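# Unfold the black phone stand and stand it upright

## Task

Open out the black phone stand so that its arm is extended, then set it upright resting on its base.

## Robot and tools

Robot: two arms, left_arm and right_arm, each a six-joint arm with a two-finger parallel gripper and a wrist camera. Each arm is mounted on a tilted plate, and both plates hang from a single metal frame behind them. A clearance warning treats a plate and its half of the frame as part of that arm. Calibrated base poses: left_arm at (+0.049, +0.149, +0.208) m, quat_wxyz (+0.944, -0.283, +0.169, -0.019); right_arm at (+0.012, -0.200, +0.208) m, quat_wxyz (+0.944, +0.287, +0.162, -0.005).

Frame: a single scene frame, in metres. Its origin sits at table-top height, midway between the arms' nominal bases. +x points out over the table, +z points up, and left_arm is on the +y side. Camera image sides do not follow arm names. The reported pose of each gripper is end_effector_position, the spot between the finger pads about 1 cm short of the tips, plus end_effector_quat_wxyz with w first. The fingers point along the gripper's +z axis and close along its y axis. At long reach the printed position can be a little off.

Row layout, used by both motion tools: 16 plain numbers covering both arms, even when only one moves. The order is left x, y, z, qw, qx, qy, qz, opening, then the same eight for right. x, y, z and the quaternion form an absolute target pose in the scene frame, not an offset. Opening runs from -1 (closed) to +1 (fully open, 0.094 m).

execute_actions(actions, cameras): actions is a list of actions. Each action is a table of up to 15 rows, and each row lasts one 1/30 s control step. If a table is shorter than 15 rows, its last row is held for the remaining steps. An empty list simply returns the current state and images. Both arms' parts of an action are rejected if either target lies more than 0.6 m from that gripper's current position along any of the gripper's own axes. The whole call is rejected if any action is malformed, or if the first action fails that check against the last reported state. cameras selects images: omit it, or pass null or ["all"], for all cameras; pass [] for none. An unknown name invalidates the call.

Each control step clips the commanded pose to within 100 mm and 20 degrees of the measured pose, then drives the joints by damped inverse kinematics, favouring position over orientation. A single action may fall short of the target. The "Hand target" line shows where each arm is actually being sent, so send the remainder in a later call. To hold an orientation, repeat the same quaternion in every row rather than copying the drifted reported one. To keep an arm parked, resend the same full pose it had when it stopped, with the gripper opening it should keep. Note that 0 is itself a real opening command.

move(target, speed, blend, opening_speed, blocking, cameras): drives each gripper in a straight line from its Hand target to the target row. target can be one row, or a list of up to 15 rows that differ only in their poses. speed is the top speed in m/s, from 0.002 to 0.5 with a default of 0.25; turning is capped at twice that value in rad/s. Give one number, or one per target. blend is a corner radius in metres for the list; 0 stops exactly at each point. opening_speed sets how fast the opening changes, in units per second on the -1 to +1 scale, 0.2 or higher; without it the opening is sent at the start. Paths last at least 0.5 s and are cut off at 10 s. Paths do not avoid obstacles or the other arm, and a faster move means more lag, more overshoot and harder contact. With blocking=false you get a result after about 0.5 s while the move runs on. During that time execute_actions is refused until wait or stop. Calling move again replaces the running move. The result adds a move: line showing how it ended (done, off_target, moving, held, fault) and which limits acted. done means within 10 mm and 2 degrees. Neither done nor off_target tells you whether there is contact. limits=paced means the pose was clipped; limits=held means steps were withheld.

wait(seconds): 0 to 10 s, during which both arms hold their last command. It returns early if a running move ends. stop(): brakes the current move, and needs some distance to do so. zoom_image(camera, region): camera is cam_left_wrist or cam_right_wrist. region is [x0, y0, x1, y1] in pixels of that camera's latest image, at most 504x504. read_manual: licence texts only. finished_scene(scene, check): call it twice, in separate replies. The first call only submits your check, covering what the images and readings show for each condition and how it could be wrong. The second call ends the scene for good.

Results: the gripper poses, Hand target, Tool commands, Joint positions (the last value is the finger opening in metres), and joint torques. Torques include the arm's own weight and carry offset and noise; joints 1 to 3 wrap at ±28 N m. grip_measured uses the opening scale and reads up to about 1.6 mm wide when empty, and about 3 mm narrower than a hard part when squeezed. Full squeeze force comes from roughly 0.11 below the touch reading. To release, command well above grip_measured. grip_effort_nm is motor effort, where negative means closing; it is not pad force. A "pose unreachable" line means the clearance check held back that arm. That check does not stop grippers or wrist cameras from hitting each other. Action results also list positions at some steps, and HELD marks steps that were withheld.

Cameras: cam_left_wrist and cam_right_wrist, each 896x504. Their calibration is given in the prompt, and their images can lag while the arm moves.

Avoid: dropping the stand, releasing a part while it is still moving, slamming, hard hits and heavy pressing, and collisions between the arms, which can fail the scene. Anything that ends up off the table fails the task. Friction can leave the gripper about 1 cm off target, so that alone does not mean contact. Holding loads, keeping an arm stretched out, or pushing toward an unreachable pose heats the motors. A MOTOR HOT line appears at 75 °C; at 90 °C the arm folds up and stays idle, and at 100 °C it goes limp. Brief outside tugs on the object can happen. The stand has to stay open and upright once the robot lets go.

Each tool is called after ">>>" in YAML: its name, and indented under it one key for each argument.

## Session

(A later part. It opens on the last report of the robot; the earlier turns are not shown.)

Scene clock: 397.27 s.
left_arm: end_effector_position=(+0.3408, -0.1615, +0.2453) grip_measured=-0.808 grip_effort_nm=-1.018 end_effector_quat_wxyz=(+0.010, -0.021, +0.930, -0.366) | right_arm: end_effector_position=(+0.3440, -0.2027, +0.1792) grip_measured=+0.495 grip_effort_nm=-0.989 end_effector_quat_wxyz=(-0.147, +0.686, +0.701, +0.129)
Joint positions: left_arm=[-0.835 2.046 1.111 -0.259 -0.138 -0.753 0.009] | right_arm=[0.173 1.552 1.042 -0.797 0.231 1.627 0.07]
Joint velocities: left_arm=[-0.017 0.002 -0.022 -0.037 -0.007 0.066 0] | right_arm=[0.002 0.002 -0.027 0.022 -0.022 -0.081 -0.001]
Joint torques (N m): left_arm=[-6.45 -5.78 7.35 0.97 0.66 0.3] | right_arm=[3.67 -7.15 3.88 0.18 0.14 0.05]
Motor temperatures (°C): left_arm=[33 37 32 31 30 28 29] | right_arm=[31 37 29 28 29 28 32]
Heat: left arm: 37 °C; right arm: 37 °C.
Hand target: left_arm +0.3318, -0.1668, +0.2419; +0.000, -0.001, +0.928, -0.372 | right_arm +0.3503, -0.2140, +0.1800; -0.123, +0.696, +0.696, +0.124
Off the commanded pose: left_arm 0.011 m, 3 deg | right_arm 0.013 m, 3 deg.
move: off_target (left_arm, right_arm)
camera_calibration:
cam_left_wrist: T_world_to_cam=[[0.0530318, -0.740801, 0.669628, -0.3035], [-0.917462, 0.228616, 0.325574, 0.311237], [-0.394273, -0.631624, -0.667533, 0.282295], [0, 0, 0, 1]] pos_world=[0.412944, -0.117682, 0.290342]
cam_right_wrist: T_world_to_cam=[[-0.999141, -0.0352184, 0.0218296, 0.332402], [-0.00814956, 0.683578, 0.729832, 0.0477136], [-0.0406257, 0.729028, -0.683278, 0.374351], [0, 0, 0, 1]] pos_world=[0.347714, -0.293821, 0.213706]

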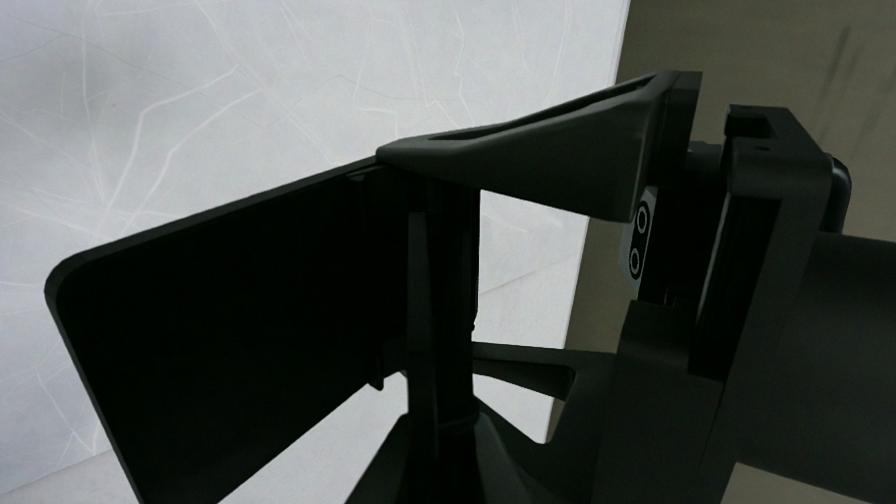

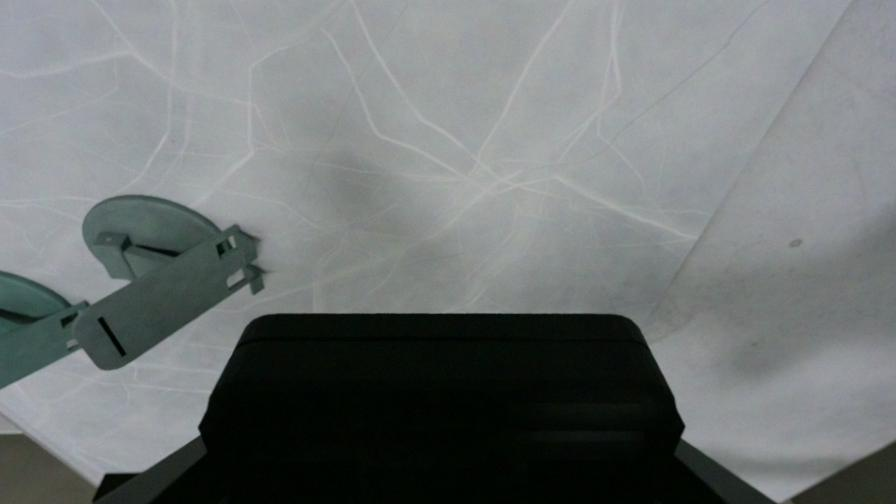

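>>> move:
  target: [0.332,-0.167,0.242,0,0,0.928,-0.372,-0.95,0.349,-0.209,0.184,-0.123,0.696,0.696,0.123,1]
  speed: 0.03
  opening_speed: 0.5

Scene clock: 406.47 s.
left_arm: end_effector_position=(+0.3400, -0.1631, +0.2466) grip_measured=-0.808 grip_effort_nm=-1.018 end_effector_quat_wxyz=(+0.011, -0.011, +0.929, -0.371) | right_arm: end_effector_position=(+0.3447, -0.2063, +0.1784) grip_measured=+0.997 grip_effort_nm=0.183 end_effector_quat_wxyz=(-0.135, +0.691, +0.700, +0.119)
Joint positions: left_arm=[-0.835 2.047 1.111 -0.256 -0.127 -0.734 0.009] | right_arm=[0.181 1.552 1.042 -0.797 0.266 1.643 0.094]
Joint velocities: left_arm=[-0.007 0.007 -0.012 0.037 -0.066 -0.007 0] | right_arm=[-0.017 -0.012 0.002 -0.007 -0.007 -0.037 0]
Joint torques (N m): left_arm=[-6.43 -5.78 7.31 0.93 0.55 0.09] | right_arm=[5.05 -7.09 4.04 0.07 -0.12 0.11]
Motor temperatures (°C): left_arm=[32 36 32 32 30 28 29] | right_arm=[31 37 29 28 29 28 32]
Heat: left arm: 36 °C; right arm: 37 °C.
Hand target: left_arm +0.3321, -0.1669, +0.2421; +0.000, +0.000, +0.928, -0.372 | right_arm +0.3487, -0.2091, +0.1839; -0.123, +0.696, +0.696, +0.123
Off the commanded pose: left_arm 0.010 m, 2 deg | right_arm 0.008 m, 2 deg.
move: done
camera_calibration:
cam_left_wrist: T_world_to_cam=[[0.0336069, -0.734838, 0.677409, -0.299829], [-0.916243, 0.248082, 0.31457, 0.31592], [-0.399211, -0.631243, -0.664953, 0.282942], [0, 0, 0, 1]] pos_world=[0.412489, -0.120095, 0.291871]
cam_right_wrist: T_world_to_cam=[[-0.999438, -0.0257177, 0.0214893, 0.335054], [-0.00301117, 0.707518, 0.706689, 0.0580781], [-0.0333785, 0.706227, -0.707198, 0.373502], [0, 0, 0, 1]] pos_world=[0.347508, -0.296251, 0.215897]

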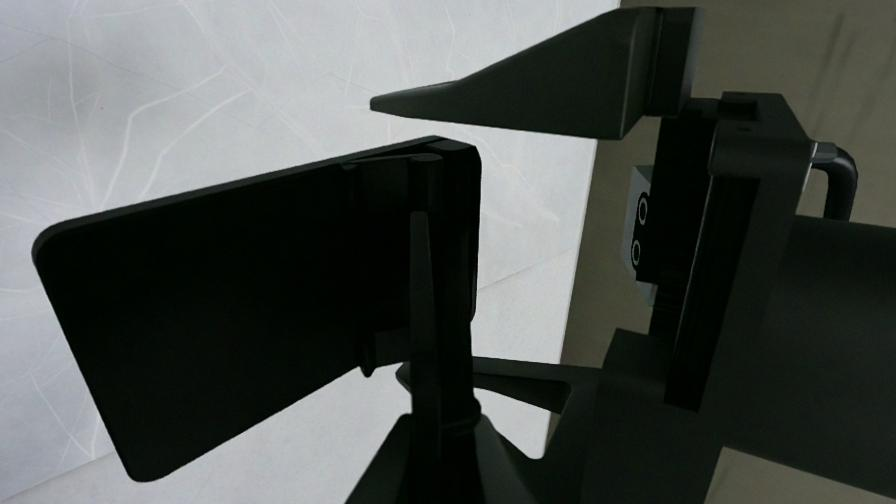

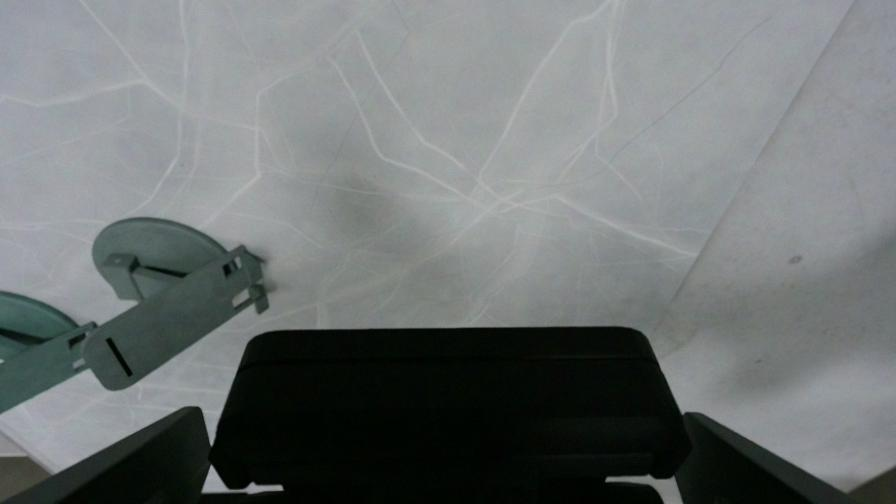

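>>> zoom_image:
  camera: "cam_left_wrist"
  region: [330, 110, 530, 450]

>>> zoom_image:
  camera: "cam_right_wrist"
  region: [196, 300, 696, 504]

Scaled by 1.482.

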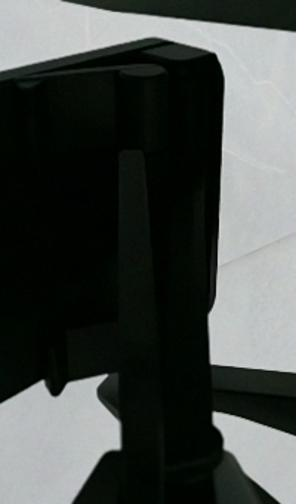

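Scaled by 1.008.

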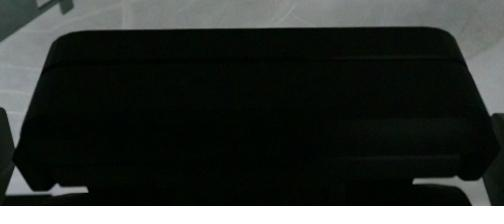

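>>> move:
  target:
    - [0.332,-0.167,0.242,0,0,0.928,-0.372,-0.95,0.349,-0.218,0.182,-0.242,0.664,0.664,0.242,1]
    - [0.332,-0.167,0.242,0,0,0.928,-0.372,-0.95,0.349,-0.226,0.180,-0.354,0.612,0.612,0.354,1]
    - [0.332,-0.167,0.242,0,0,0.928,-0.372,-0.95,0.349,-0.231,0.178,-0.47,0.528,0.528,0.47,1]
  speed: 0.15

Scene clock: 418.00 s.
left_arm: end_effector_position=(+0.3397, -0.1633, +0.2468) grip_measured=-0.808 grip_effort_nm=-1.013 end_effector_quat_wxyz=(+0.010, -0.011, +0.928, -0.371) | right_arm: end_effector_position=(+0.3502, -0.2378, +0.1831) grip_measured=+0.997 grip_effort_nm=0.188 end_effector_quat_wxyz=(-0.451, +0.535, +0.545, +0.462)
Joint positions: left_arm=[-0.835 2.047 1.111 -0.256 -0.125 -0.733 0.009] | right_arm=[-0.442 1.926 1.379 -1.304 -0.806 0.753 0.094]
Joint velocities: left_arm=[0.022 -0.017 -0.017 0.022 -0.051 -0.051 -0.001] | right_arm=[-0.012 0.002 0.007 0.007 -0.007 0.037 0]
Joint torques (N m): left_arm=[-6.38 -5.63 7.36 0.92 0.53 0.06] | right_arm=[3.26 -6.06 2.76 -1.39 -0.68 -0.15]
Motor temperatures (°C): left_arm=[32 35 32 32 30 28 29] | right_arm=[31 36 29 28 29 28 31]
Heat: left arm: 35 °C; right arm: 36 °C.
Hand target: left_arm +0.3320, -0.1669, +0.2420; +0.000, +0.000, +0.928, -0.372 | right_arm +0.3499, -0.2336, +0.1778; -0.466, +0.533, +0.531, +0.465
Off the commanded pose: left_arm 0.010 m, 2 deg | right_arm 0.009 m, 3 deg.
move: off_target (right_arm)
camera_calibration:
cam_left_wrist: T_world_to_cam=[[0.033168, -0.733914, 0.678432, -0.300029], [-0.915755, 0.249604, 0.314787, 0.315737], [-0.400366, -0.631718, -0.663806, 0.282878], [0, 0, 0, 1]] pos_world=[0.412344, -0.120305, 0.291936]
cam_right_wrist: T_world_to_cam=[[-0.999582, -0.00749245, -0.0279074, 0.353147], [-0.0250837, -0.254461, 0.966758, -0.191538], [-0.0143447, 0.967054, 0.254167, 0.278575], [0, 0, 0, 1]] pos_world=[0.352191, -0.31549, 0.124221]

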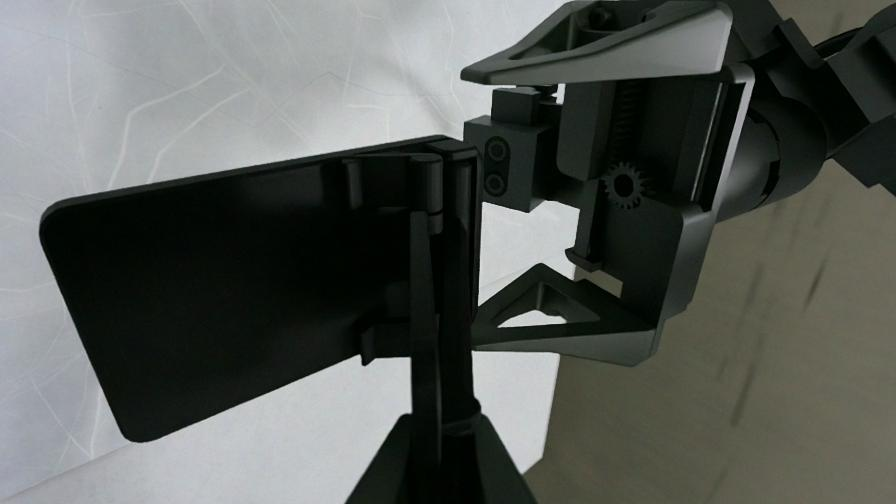

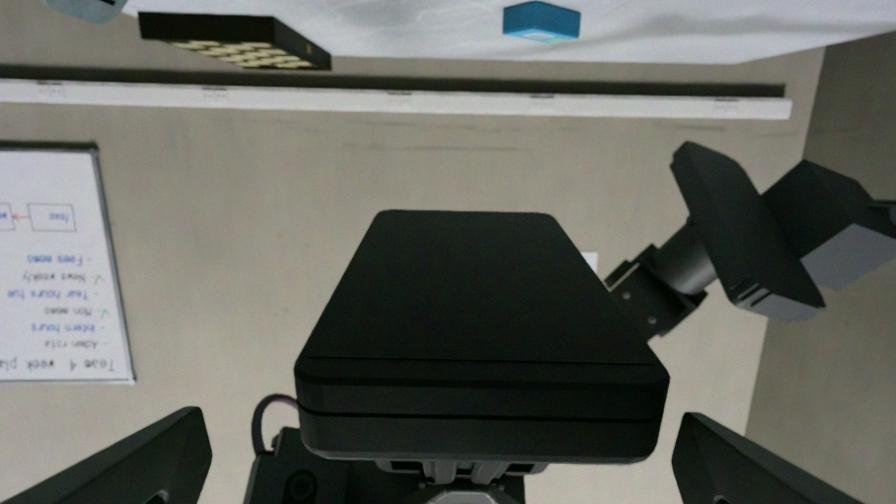

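>>> move:
  target:
    - [0.332,-0.167,0.242,0,0,0.928,-0.372,-0.95,0.341,-0.231,0.175,-0.48,0.52,0.52,0.48,1]
    - [0.332,-0.167,0.242,0,0,0.928,-0.372,-0.95,0.341,-0.222,0.174,-0.48,0.52,0.52,0.48,1]
  speed: 0.06

Scene clock: 422.87 s.
left_arm: end_effector_position=(+0.3397, -0.1634, +0.2468) grip_measured=-0.808 grip_effort_nm=-1.018 end_effector_quat_wxyz=(+0.010, -0.010, +0.928, -0.371) | right_arm: end_effector_position=(+0.3410, -0.2329, +0.1802) grip_measured=+0.997 grip_effort_nm=0.188 end_effector_quat_wxyz=(-0.469, +0.526, +0.529, +0.474)
Joint positions: left_arm=[-0.835 2.047 1.111 -0.256 -0.125 -0.733 0.009] | right_arm=[-0.461 1.958 1.355 -1.327 -0.838 0.694 0.094]
Joint velocities: left_arm=[-0.017 0.007 -0.017 -0.066 -0.022 -0.081 0] | right_arm=[-0.017 0.012 -0.007 0.007 0.051 0.022 0]
Joint torques (N m): left_arm=[-6.37 -5.65 7.39 0.91 0.52 0.1] | right_arm=[4.67 -6.13 1.36 -1.1 -0.68 -0.06]
Motor temperatures (°C): left_arm=[32 35 32 32 30 28 29] | right_arm=[31 36 29 28 29 28 31]
Heat: left arm: 35 °C; right arm: 36 °C.
Hand target: left_arm +0.3320, -0.1669, +0.2420; +0.000, +0.000, +0.928, -0.372 | right_arm +0.3410, -0.2224, +0.1740; -0.480, +0.520, +0.520, +0.479
Off the commanded pose: left_arm 0.010 m, 2 deg | right_arm 0.013 m, 2 deg.
move: off_target (right_arm)
camera_calibration:
cam_left_wrist: T_world_to_cam=[[0.0331566, -0.733726, 0.678636, -0.300094], [-0.915654, 0.249858, 0.314878, 0.315679], [-0.400597, -0.631837, -0.663555, 0.282856], [0, 0, 0, 1]] pos_world=[0.412314, -0.120343, 0.291945]
cam_right_wrist: T_world_to_cam=[[-0.999855, -0.00387393, -0.0166092, 0.342732], [-0.0146132, -0.307535, 0.951425, -0.200945], [-0.00879366, 0.951529, 0.307433, 0.259372], [0, 0, 0, 1]] pos_world=[0.342026, -0.30727, 0.117137]

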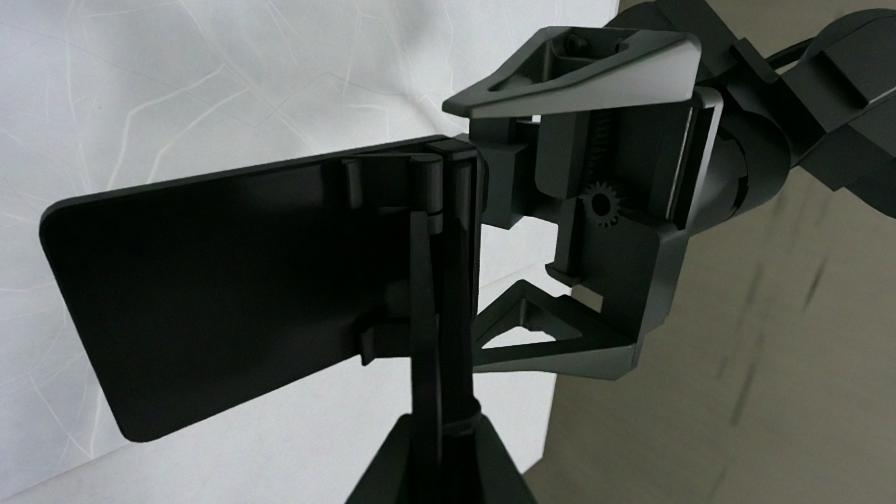

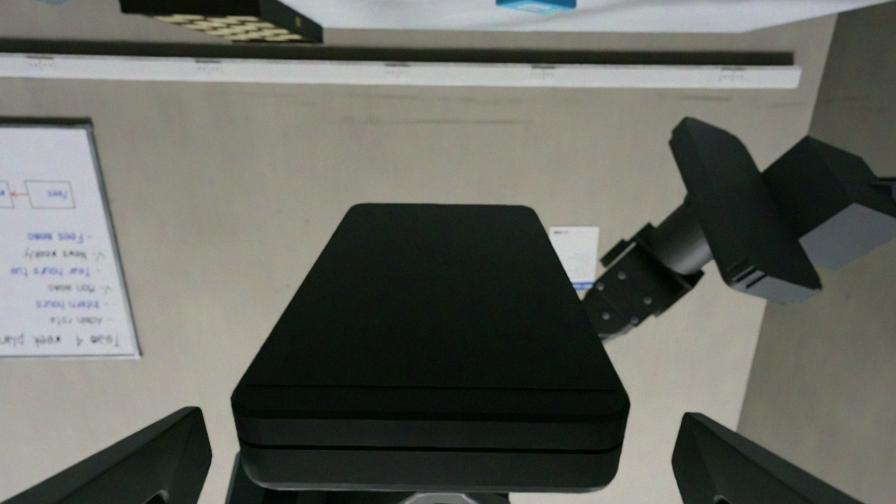

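>>> move:
  target: [0.332,-0.167,0.242,0,0,0.928,-0.372,-0.95,0.343,-0.205,0.169,-0.483,0.516,0.516,0.483,1]
  speed: 0.04

Scene clock: 427.77 s.
left_arm: end_effector_position=(+0.3397, -0.1634, +0.2468) grip_measured=-0.808 grip_effort_nm=-1.013 end_effector_quat_wxyz=(+0.010, -0.010, +0.928, -0.371) | right_arm: end_effector_position=(+0.3435, -0.2163, +0.1752) grip_measured=+0.997 grip_effort_nm=0.193 end_effector_quat_wxyz=(-0.471, +0.518, +0.528, +0.481)
Joint positions: left_arm=[-0.835 2.047 1.111 -0.256 -0.125 -0.733 0.009] | right_arm=[-0.427 1.98 1.327 -1.261 -0.861 0.715 0.094]
Joint velocities: left_arm=[-0.017 -0.007 -0.017 -0.022 -0.007 -0.095 0] | right_arm=[-0.022 -0.007 0.012 -0.022 -0.051 -0.022 0]
Joint torques (N m): left_arm=[-6.38 -5.7 7.43 0.91 0.53 0.07] | right_arm=[5.07 -6.23 1.06 -1.03 -0.69 0.05]
Motor temperatures (°C): left_arm=[32 34 32 33 30 28 29] | right_arm=[31 36 28 28 29 28 31]
Heat: left arm: 34 °C; right arm: 36 °C.
Hand target: left_arm +0.3320, -0.1669, +0.2420; +0.000, +0.000, +0.928, -0.372 | right_arm +0.3431, -0.2056, +0.1691; -0.484, +0.516, +0.516, +0.483
Off the commanded pose: left_arm 0.010 m, 2 deg | right_arm 0.013 m, 2 deg.
move: off_target (right_arm)
camera_calibration:
cam_left_wrist: T_world_to_cam=[[0.0327756, -0.733742, 0.678638, -0.299967], [-0.915668, 0.250108, 0.31464, 0.315783], [-0.400597, -0.631719, -0.663666, 0.282903], [0, 0, 0, 1]] pos_world=[0.412314, -0.120363, 0.291964]
cam_right_wrist: T_world_to_cam=[[-0.999582, -0.00521477, -0.0284335, 0.346911], [-0.0252075, -0.324244, 0.945638, -0.189972], [-0.0141507, 0.945959, 0.323977, 0.242899], [0, 0, 0, 1]] pos_world=[0.345415, -0.289561, 0.110815]

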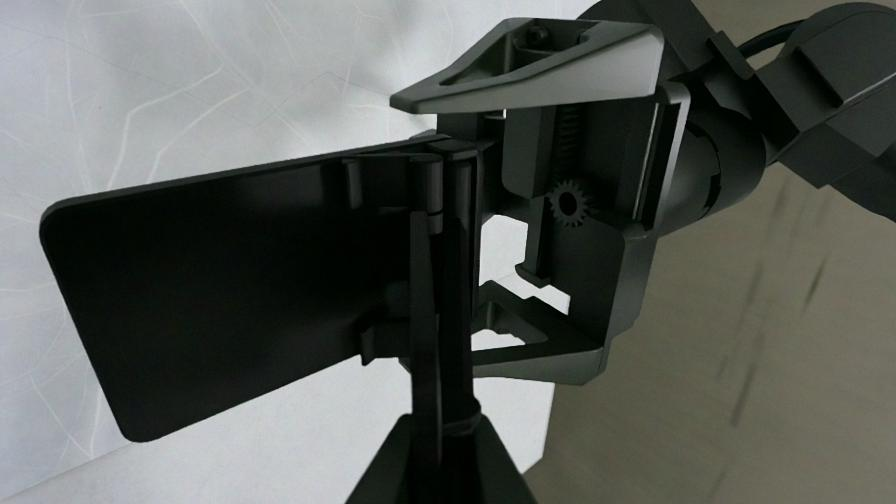

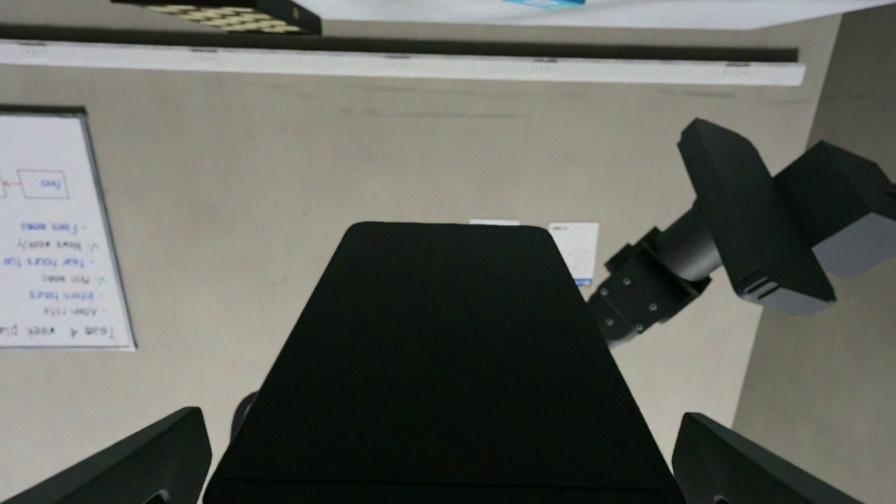

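>>> move:
  target: [0.332,-0.167,0.242,0,0,0.928,-0.372,-0.95,0.342,-0.205,0.168,-0.483,0.516,0.516,0.483,0.25]
  speed: 0.04
  opening_speed: 0.4

Scene clock: 431.87 s.
left_arm: end_effector_position=(+0.3397, -0.1634, +0.2468) grip_measured=-0.808 grip_effort_nm=-1.013 end_effector_quat_wxyz=(+0.010, -0.010, +0.928, -0.371) | right_arm: end_effector_position=(+0.3429, -0.2156, +0.1745) grip_measured=+0.501 grip_effort_nm=-0.979 end_effector_quat_wxyz=(-0.470, +0.518, +0.527, +0.482)
Joint positions: left_arm=[-0.835 2.047 1.111 -0.256 -0.124 -0.733 0.009] | right_arm=[-0.427 1.98 1.322 -1.255 -0.862 0.715 0.071]
Joint velocities: left_arm=[0.002 -0.017 -0.037 -0.022 -0.051 -0.066 0] | right_arm=[0.007 0.002 -0.002 0.037 -0.051 -0.081 0]
Joint torques (N m): left_arm=[-6.43 -5.71 7.47 0.93 0.52 0.04] | right_arm=[4.92 -6.16 1.24 -1.09 -0.64 0.09]
Motor temperatures (°C): left_arm=[32 34 32 33 30 28 29] | right_arm=[31 36 28 28 29 28 31]
Heat: left arm: 34 °C; right arm: 36 °C.
Hand target: left_arm +0.3319, -0.1669, +0.2420; +0.000, +0.000, +0.928, -0.372 | right_arm +0.3419, -0.2054, +0.1682; -0.483, +0.516, +0.516, +0.483
Off the commanded pose: left_arm 0.010 m, 2 deg | right_arm 0.012 m, 2 deg.
move: off_target (right_arm)
camera_calibration:
cam_left_wrist: T_world_to_cam=[[0.0327643, -0.733553, 0.678842, -0.300033], [-0.915567, 0.250362, 0.31473, 0.315726], [-0.400828, -0.631837, -0.663414, 0.282881], [0, 0, 0, 1]] pos_world=[0.412285, -0.120401, 0.291974]
cam_right_wrist: T_world_to_cam=[[-0.999578, -0.00433426, -0.0287153, 0.34657], [-0.0257578, -0.324356, 0.945584, -0.188947], [-0.0134124, 0.945925, 0.324107, 0.242105], [0, 0, 0, 1]] pos_world=[0.344804, -0.288797, 0.110149]

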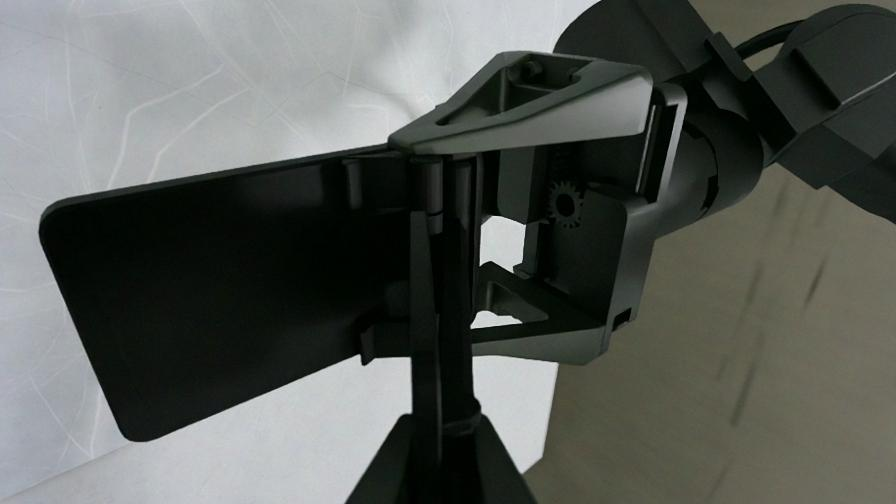

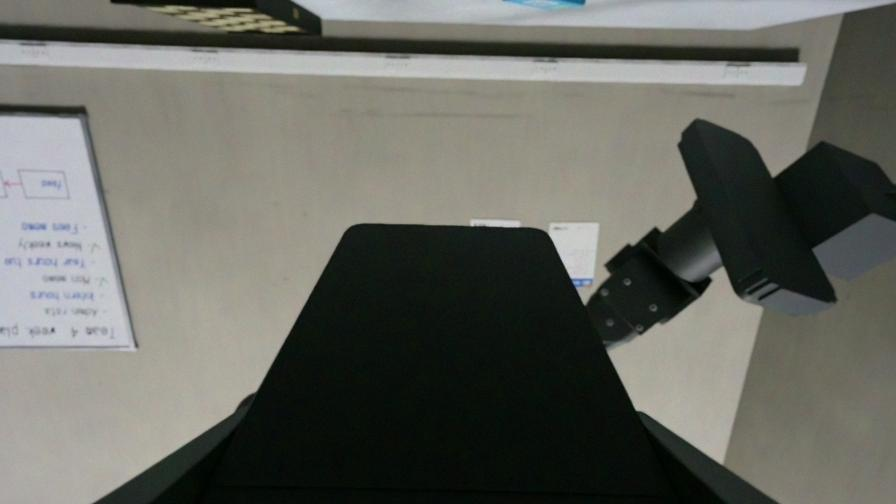

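>>> move:
  target: [0.332,-0.140,0.268,0,0,0.928,-0.372,-0.95,0.342,-0.205,0.168,-0.483,0.516,0.516,0.483,0.2]
  speed: 0.03

Scene clock: 435.43 s.
left_arm: end_effector_position=(+0.3386, -0.1527, +0.2560) grip_measured=-0.808 grip_effort_nm=-1.013 end_effector_quat_wxyz=(+0.007, -0.010, +0.928, -0.373) | right_arm: end_effector_position=(+0.3423, -0.2070, +0.1839) grip_measured=+0.501 grip_effort_nm=-0.979 end_effector_quat_wxyz=(-0.483, +0.509, +0.519, +0.488)
Joint positions: left_arm=[-0.835 1.998 1.099 -0.296 -0.118 -0.735 0.009] | right_arm=[-0.404 1.98 1.31 -1.268 -0.89 0.715 0.07]
Joint velocities: left_arm=[0.002 -0.037 -0.007 0.007 -0.037 0.022 -0.001] | right_arm=[-0.007 -0.012 0.002 0.037 -0.081 -0.051 0]
Joint torques (N m): left_arm=[-6.9 -11.15 6.72 0.23 0.42 0.03] | right_arm=[2.99 -6.17 1.73 -0.95 -0.4 0.07]
Motor temperatures (°C): left_arm=[32 35 32 33 30 28 29] | right_arm=[31 36 28 28 29 28 31]
Heat: left arm: 35 °C; right arm: 36 °C.
Hand target: left_arm +0.3322, -0.1409, +0.2670; +0.000, +0.000, +0.928, -0.372 | right_arm +0.3417, -0.2052, +0.1685; +0.484, -0.516, -0.516, -0.483
Off the commanded pose: left_arm 0.019 m, 1 deg | right_arm 0.016 m, 1 deg.
move: off_target (left_arm, right_arm)
camera_calibration:
cam_left_wrist: T_world_to_cam=[[0.0341493, -0.731885, 0.680572, -0.298985], [-0.912969, 0.254197, 0.319173, 0.307782], [-0.406597, -0.63224, -0.659508, 0.296193], [0, 0, 0, 1]] pos_world=[0.411637, -0.109795, 0.300587]
cam_right_wrist: T_world_to_cam=[[-0.99967, -0.0101109, -0.0236195, 0.344199], [-0.0183968, -0.360047, 0.932753, -0.202602], [-0.0179351, 0.932879, 0.359743, 0.223172], [0, 0, 0, 1]] pos_world=[0.344361, -0.277658, 0.116823]

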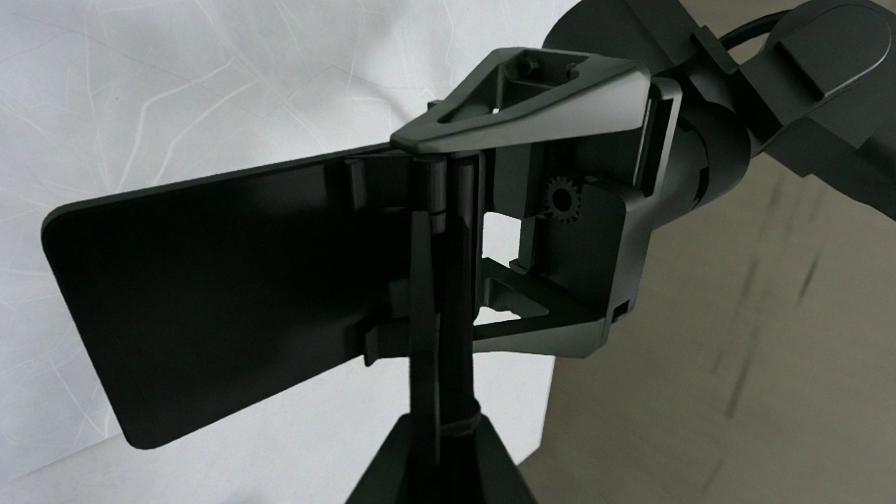

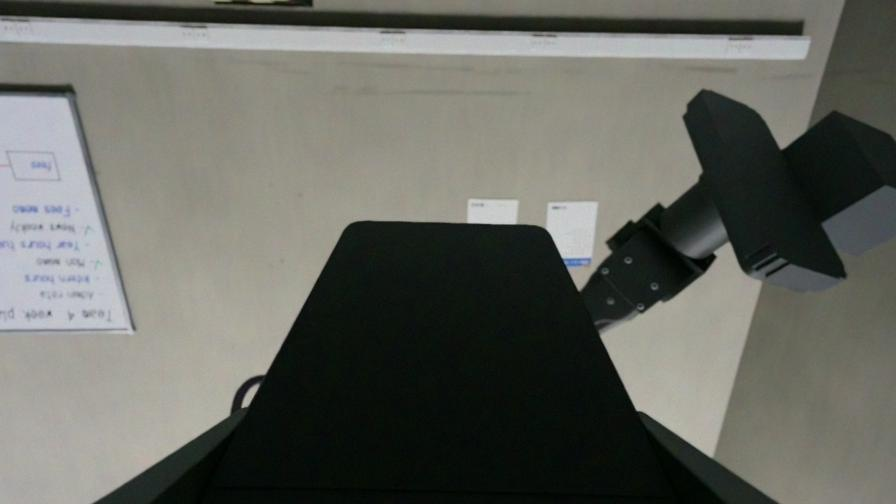

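>>> move:
  target:
    - [0.332,-0.167,0.242,0,0,0.928,-0.372,-0.95,0.342,-0.205,0.168,-0.483,0.516,0.516,0.483,0.2]
    - [0.332,-0.190,0.258,0,0,0.966,-0.259,-0.95,0.342,-0.205,0.168,-0.483,0.516,0.516,0.483,0.2]
    - [0.332,-0.216,0.266,0,0,0.991,-0.130,-0.95,0.342,-0.205,0.168,-0.483,0.516,0.516,0.483,0.2]
  speed: 0.03

Scene clock: 454.73 s.
left_arm: end_effector_position=(+0.3395, -0.2013, +0.2647) grip_measured=-0.809 grip_effort_nm=-1.013 end_effector_quat_wxyz=(-0.009, -0.009, +0.992, -0.128) | right_arm: end_effector_position=(+0.3437, -0.2124, +0.1706) grip_measured=+0.500 grip_effort_nm=-0.989 end_effector_quat_wxyz=(-0.466, +0.521, +0.530, +0.480)
Joint positions: left_arm=[-1.018 2.536 1.959 -1.104 -0.448 -1.06 0.009] | right_arm=[-0.421 1.98 1.31 -1.221 -0.858 0.734 0.07]
Joint velocities: left_arm=[0.002 0.002 -0.012 0.037 -0.007 0.037 0] | right_arm=[0.007 -0.007 -0.002 -0.022 0.022 0.051 -0.001]
Joint torques (N m): left_arm=[-10.52 -7.31 10.4 0.5 0.06 0.01] | right_arm=[4.12 -6.26 1.96 -1.33 -0.72 -0.13]
Motor temperatures (°C): left_arm=[32 35 33 32 30 28 29] | right_arm=[31 36 28 29 29 28 32]
Heat: left arm: 35 °C; right arm: 36 °C.
Hand target: left_arm +0.3301, -0.2166, +0.2658; -0.002, +0.004, +0.991, -0.133 | right_arm +0.3421, -0.2053, +0.1680; -0.483, +0.517, +0.516, +0.483
Off the commanded pose: left_arm 0.017 m, 1 deg | right_arm 0.008 m, 3 deg.
move: off_target (left_arm, right_arm)
camera_calibration:
cam_left_wrist: T_world_to_cam=[[0.039805, -0.970575, 0.237485, -0.273264], [-0.897684, 0.0696472, 0.435101, 0.245199], [-0.438838, -0.230506, -0.868497, 0.418671], [0, 0, 0, 1]] pos_world=[0.414717, -0.185795, 0.321824]
cam_right_wrist: T_world_to_cam=[[-0.9995, -0.00232218, -0.0315217, 0.348113], [-0.0292075, -0.313307, 0.949203, -0.181237], [-0.0120802, 0.949649, 0.313082, 0.242591], [0, 0, 0, 1]] pos_world=[0.345576, -0.286351, 0.107053]

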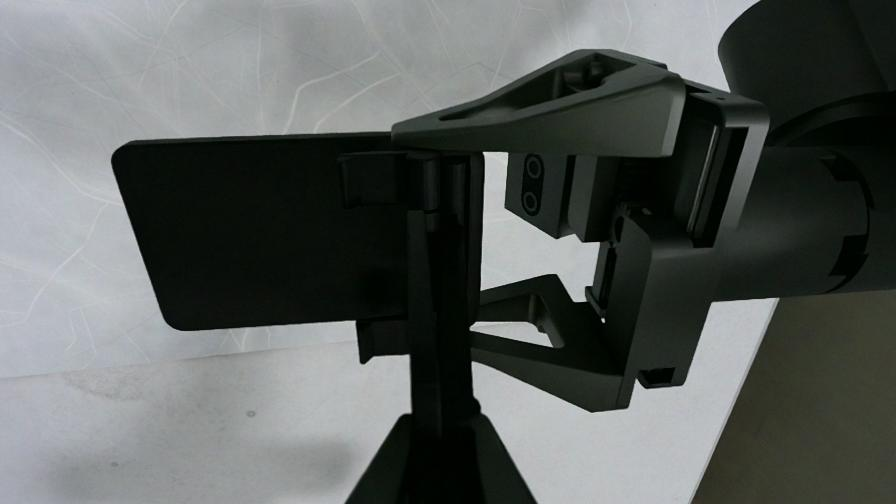

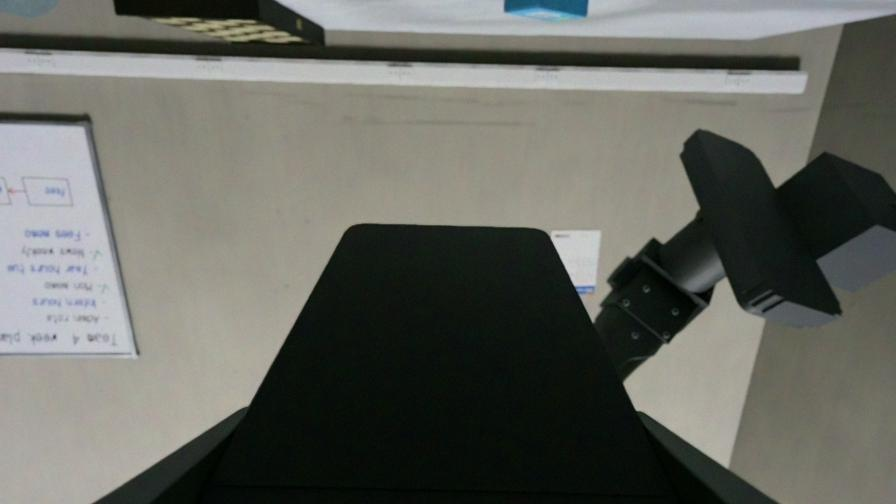

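>>> move:
  target: [0.332,-0.242,0.266,0,0,1,0,-0.95,0.342,-0.205,0.168,-0.483,0.516,0.516,0.483,0.2]
  speed: 0.03

>>> zoom_image:
  camera: "cam_left_wrist"
  region: [320, 110, 520, 450]

Scene clock: 461.80 s.
left_arm: end_effector_position=(+0.3416, -0.2224, +0.2651) grip_measured=-0.809 grip_effort_nm=-1.018 end_effector_quat_wxyz=(+0.006, -0.007, +0.999, -0.036) | right_arm: end_effector_position=(+0.3474, -0.2146, +0.1687) grip_measured=+0.500 grip_effort_nm=-0.989 end_effector_quat_wxyz=(-0.459, +0.525, +0.531, +0.482)
Joint positions: left_arm=[-1.064 2.946 2.658 -1.589 -0.546 -1.187 0.009] | right_arm=[-0.424 1.98 1.317 -1.209 -0.86 0.741 0.07]
Joint velocities: left_arm=[-0.007 0.002 0.022 -0.037 -0.022 -0.022 0] | right_arm=[-0.007 -0.002 -0.007 -0.022 0.037 -0.007 0]
Joint torques (N m): left_arm=[-11.62 -8.65 10.09 0.41 -0.11 -0.02] | right_arm=[4.46 -6.38 1.32 -1.45 -0.71 -0.18]
Motor temperatures (°C): left_arm=[33 36 33 32 30 28 29] | right_arm=[31 36 28 29 29 28 32]
Heat: left arm: 36 °C; right arm: 36 °C.
Hand target: left_arm +0.3307, -0.2408, +0.2653; +0.022, +0.000, +0.999, -0.048 | right_arm +0.3422, -0.2054, +0.1680; -0.483, +0.517, +0.516, +0.483
Off the commanded pose: left_arm 0.022 m, 4 deg | right_arm 0.011 m, 3 deg.
joint read past its limit (left arm) — joint 4 (wrist pitch), lower limit.
joint sent to its limit (left arm) — joint 4 (wrist pitch), lower limit. The joint targets are off in orientation, not in position.
move: off_target (left_arm, right_arm)
camera_calibration:
cam_left_wrist: T_world_to_cam=[[0.0351538, -0.997708, 0.0578175, -0.25068], [-0.90981, -0.00801033, 0.414948, 0.240495], [-0.413534, -0.0671899, -0.908006, 0.453255], [0, 0, 0, 1]] pos_world=[0.415054, -0.217725, 0.326259]
cam_right_wrist: T_world_to_cam=[[-0.999232, 0.00901568, -0.0381455, 0.35524], [-0.039077, -0.30506, 0.951531, -0.175264], [-0.00305797, 0.95229, 0.305178, 0.244084], [0, 0, 0, 1]] pos_world=[0.348865, -0.289107, 0.105831]

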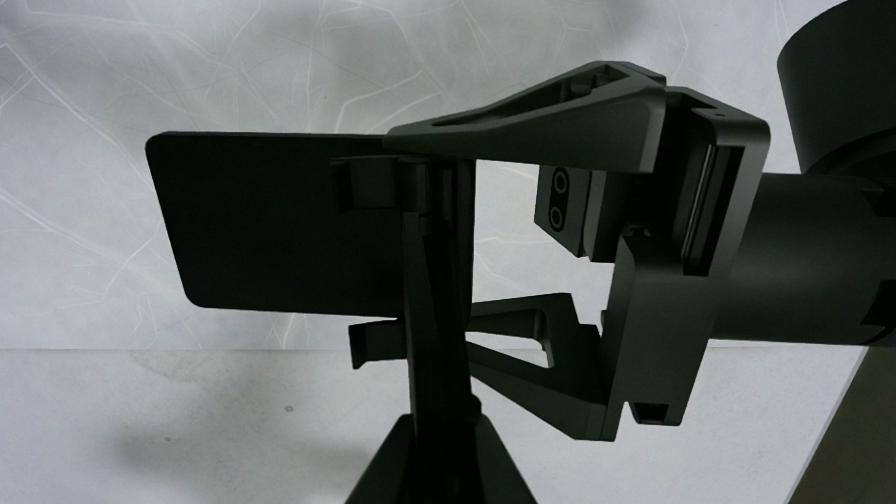

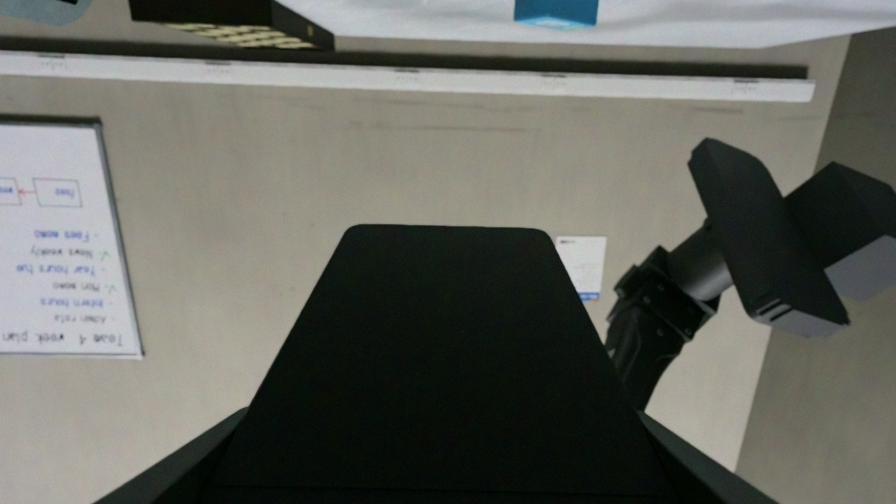

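Scaled by 1.482.

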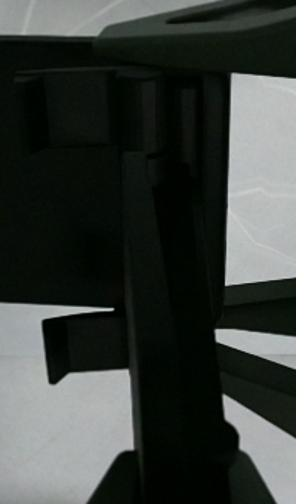

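>>> move:
  target: [0.332,-0.235,0.292,0,0,1,0,-0.95,0.339,-0.207,0.148,-0.483,0.516,0.516,0.483,0.2]
  speed: 0.03

>>> zoom_image:
  camera: "cam_left_wrist"
  region: [320, 110, 520, 450]

Scene clock: 466.83 s.
left_arm: end_effector_position=(+0.3385, -0.2209, +0.2618) grip_measured=-0.808 grip_effort_nm=-1.018 end_effector_quat_wxyz=(+0.007, -0.005, +1.000, -0.028) | right_arm: end_effector_position=(+0.3445, -0.2131, +0.1633) grip_measured=+0.500 grip_effort_nm=-0.984 end_effector_quat_wxyz=(-0.472, +0.517, +0.518, +0.492)
Joint positions: left_arm=[-1.066 2.946 2.64 -1.589 -0.552 -1.195 0.009] | right_arm=[-0.441 2.031 1.334 -1.244 -0.885 0.687 0.07]
Joint velocities: left_arm=[0.002 0.017 -0.022 0.022 0.007 -0.081 -0.001] | right_arm=[-0.002 -0.002 -0.002 -0.007 -0.007 -0.007 0]
Joint torques (N m): left_arm=[-13.59 -14.31 7.34 0.36 -0.01 -0.02] | right_arm=[3.41 -5.44 1.59 -1.15 -0.27 -0.13]
Motor temperatures (°C): left_arm=[34 38 33 32 30 28 29] | right_arm=[31 36 28 30 29 28 32]
Heat: left arm: 38 °C; right arm: 36 °C.
Hand target: left_arm +0.3315, -0.2344, +0.2912; +0.030, -0.001, +0.998, -0.063 | right_arm +0.3389, -0.2073, +0.1483; -0.483, +0.517, +0.516, +0.483
Off the commanded pose: left_arm 0.034 m, 3 deg | right_arm 0.017 m, 2 deg.
joint read past its limit (left arm) — joint 4 (wrist pitch), lower limit.
joint sent to its limit (left arm) — joint 4 (wrist pitch), lower limit. The joint targets are off in orientation, not in position.
move: off_target (left_arm, right_arm)
camera_calibration:
cam_left_wrist: T_world_to_cam=[[0.0314826, -0.998641, 0.0415382, -0.24364], [-0.91043, -0.0115021, 0.413504, 0.238919], [-0.412464, -0.0508358, -0.909554, 0.452733], [0, 0, 0, 1]] pos_world=[0.411925, -0.217546, 0.323111]
cam_right_wrist: T_world_to_cam=[[-0.999472, 0.0124321, -0.0300213, 0.351628], [-0.0324702, -0.347001, 0.937302, -0.178643], [0.00123519, 0.937782, 0.347222, 0.232801], [0, 0, 0, 1]] pos_world=[0.345354, -0.284678, 0.0971652]

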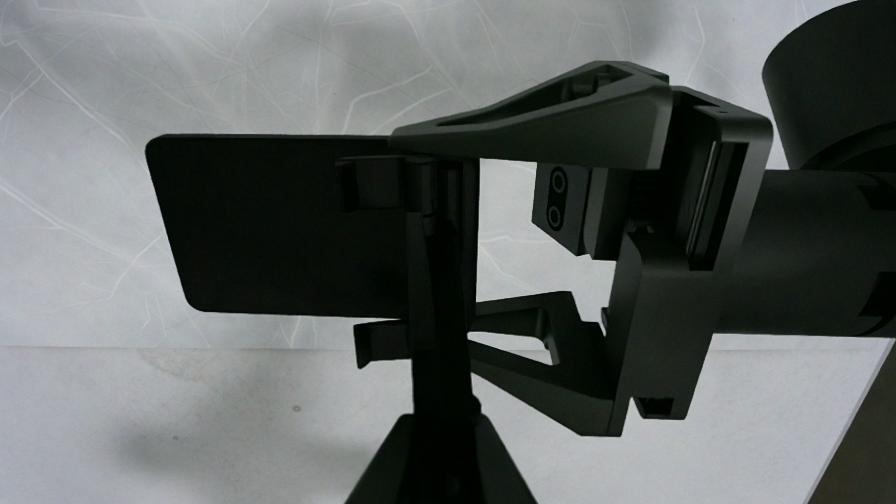

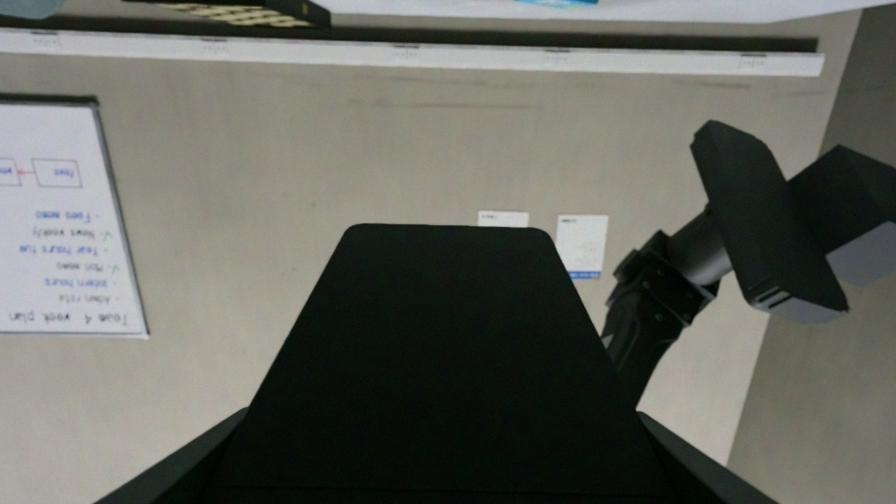

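Scaled by 1.482.

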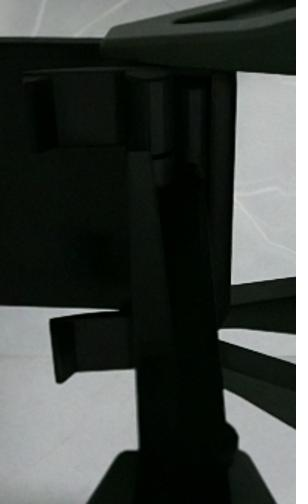

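>>> move:
  target: [0.332,-0.226,0.270,0,0,1,0,-0.95,0.340,-0.205,0.166,-0.483,0.516,0.516,0.483,0.2]
  speed: 0.03
  cameras: []

>>> move:
  target: [0.332,-0.226,0.270,0,0,1,0,-0.55,0.340,-0.205,0.166,-0.483,0.516,0.516,0.483,0.2]
  speed: 0.03
  opening_speed: 0.4

Scene clock: 478.80 s.
left_arm: end_effector_position=(+0.3342, -0.2193, +0.2555) grip_measured=-0.808 grip_effort_nm=-1.018 end_effector_quat_wxyz=(+0.005, -0.005, +1.000, -0.018) | right_arm: end_effector_position=(+0.3405, -0.2109, +0.1589) grip_measured=+0.500 grip_effort_nm=-0.984 end_effector_quat_wxyz=(-0.472, +0.518, +0.522, +0.485)
Joint positions: left_arm=[-1.067 2.946 2.609 -1.583 -0.556 -1.208 0.009] | right_arm=[-0.441 2.031 1.319 -1.223 -0.869 0.694 0.07]
Joint velocities: left_arm=[0.017 0.012 -0.017 -0.007 0.051 0.037 0] | right_arm=[0.002 -0.012 -0.022 0.022 0.022 -0.081 0]
Joint torques (N m): left_arm=[-10.77 -13.49 6.06 0.26 -0.01 0.07] | right_arm=[5.64 -9.62 0.76 -1.36 -0.55 0.19]
Motor temperatures (°C): left_arm=[35 43 32 31 30 28 30] | right_arm=[31 37 28 30 29 28 32]
Heat: left arm: 43 °C; right arm: 37 °C.
Hand target: left_arm +0.3318, -0.2260, +0.2695; +0.017, +0.000, +0.999, -0.036 | right_arm +0.3401, -0.2050, +0.1658; -0.483, +0.516, +0.516, +0.483
Off the commanded pose: left_arm 0.016 m, 2 deg | right_arm 0.009 m, 1 deg.
joint read past its limit (left arm) — joint 4 (wrist pitch), lower limit.
joint sent to its limit (left arm) — joint 4 (wrist pitch), lower limit. The joint targets are off in orientation, not in position.
move: off_target (left_arm)
No camera images: "cameras" was empty.

Scene clock: 480.37 s.
left_arm: end_effector_position=(+0.3354, -0.2220, +0.2557) grip_measured=-0.551 grip_effort_nm=0.071 end_effector_quat_wxyz=(+0.007, -0.007, +1.000, -0.023) | right_arm: end_effector_position=(+0.3404, -0.2102, +0.1592) grip_measured=+0.500 grip_effort_nm=-0.989 end_effector_quat_wxyz=(-0.475, +0.520, +0.521, +0.482)
Joint positions: left_arm=[-1.067 2.946 2.609 -1.57 -0.556 -1.205 0.021] | right_arm=[-0.438 2.031 1.319 -1.223 -0.868 0.705 0.07]
Joint velocities: left_arm=[-0.012 -0.022 0.007 -0.022 -0.007 -0.022 0] | right_arm=[-0.007 0.002 0.002 -0.11 0.081 0.051 0.001]
Joint torques (N m): left_arm=[-10.77 -13.67 6.05 0.13 -0.02 0.04] | right_arm=[5.61 -9.44 0.66 -1.38 -0.53 0.08]
Motor temperatures (°C): left_arm=[35 44 32 31 30 28 29] | right_arm=[31 37 28 30 29 28 32]
Heat: left arm: 44 °C; right arm: 37 °C.
Hand target: left_arm +0.3319, -0.2259, +0.2696; +0.017, +0.000, +0.999, -0.036 | right_arm +0.3400, -0.2050, +0.1659; -0.483, +0.516, +0.516, +0.483
Off the commanded pose: left_arm 0.015 m, 3 deg | right_arm 0.009 m, 1 deg.
joint read past its limit (left arm) — joint 4 (wrist pitch), lower limit.
joint sent to its limit (left arm) — joint 4 (wrist pitch), lower limit. The joint targets are off in orientation, not in position.
move: off_target (left_arm)
camera_calibration:
cam_left_wrist: T_world_to_cam=[[0.0356195, -0.998861, 0.0317619, -0.243332], [-0.91056, -0.0193405, 0.412924, 0.237063], [-0.411839, -0.0436293, -0.910211, 0.447348], [0, 0, 0, 1]] pos_world=[0.408763, -0.218952, 0.317021]
cam_right_wrist: T_world_to_cam=[[-0.999866, 0.0000795296, -0.0163702, 0.342751], [-0.0154507, -0.335044, 0.942076, -0.177945], [-0.00540981, 0.942202, 0.335, 0.236663], [0, 0, 0, 1]] pos_world=[0.341236, -0.282631, 0.0939663]

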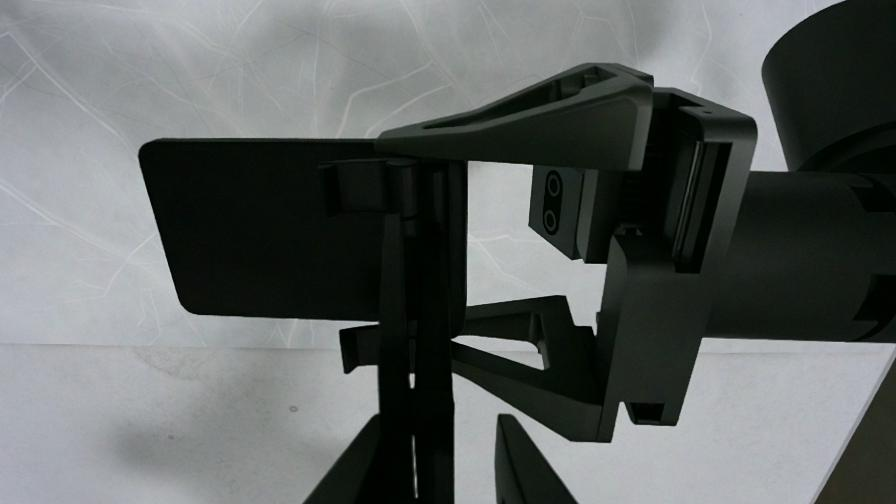

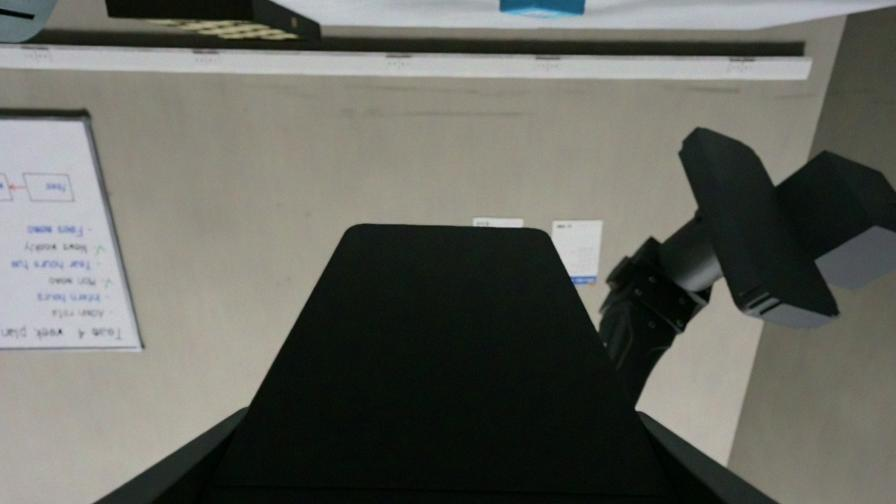

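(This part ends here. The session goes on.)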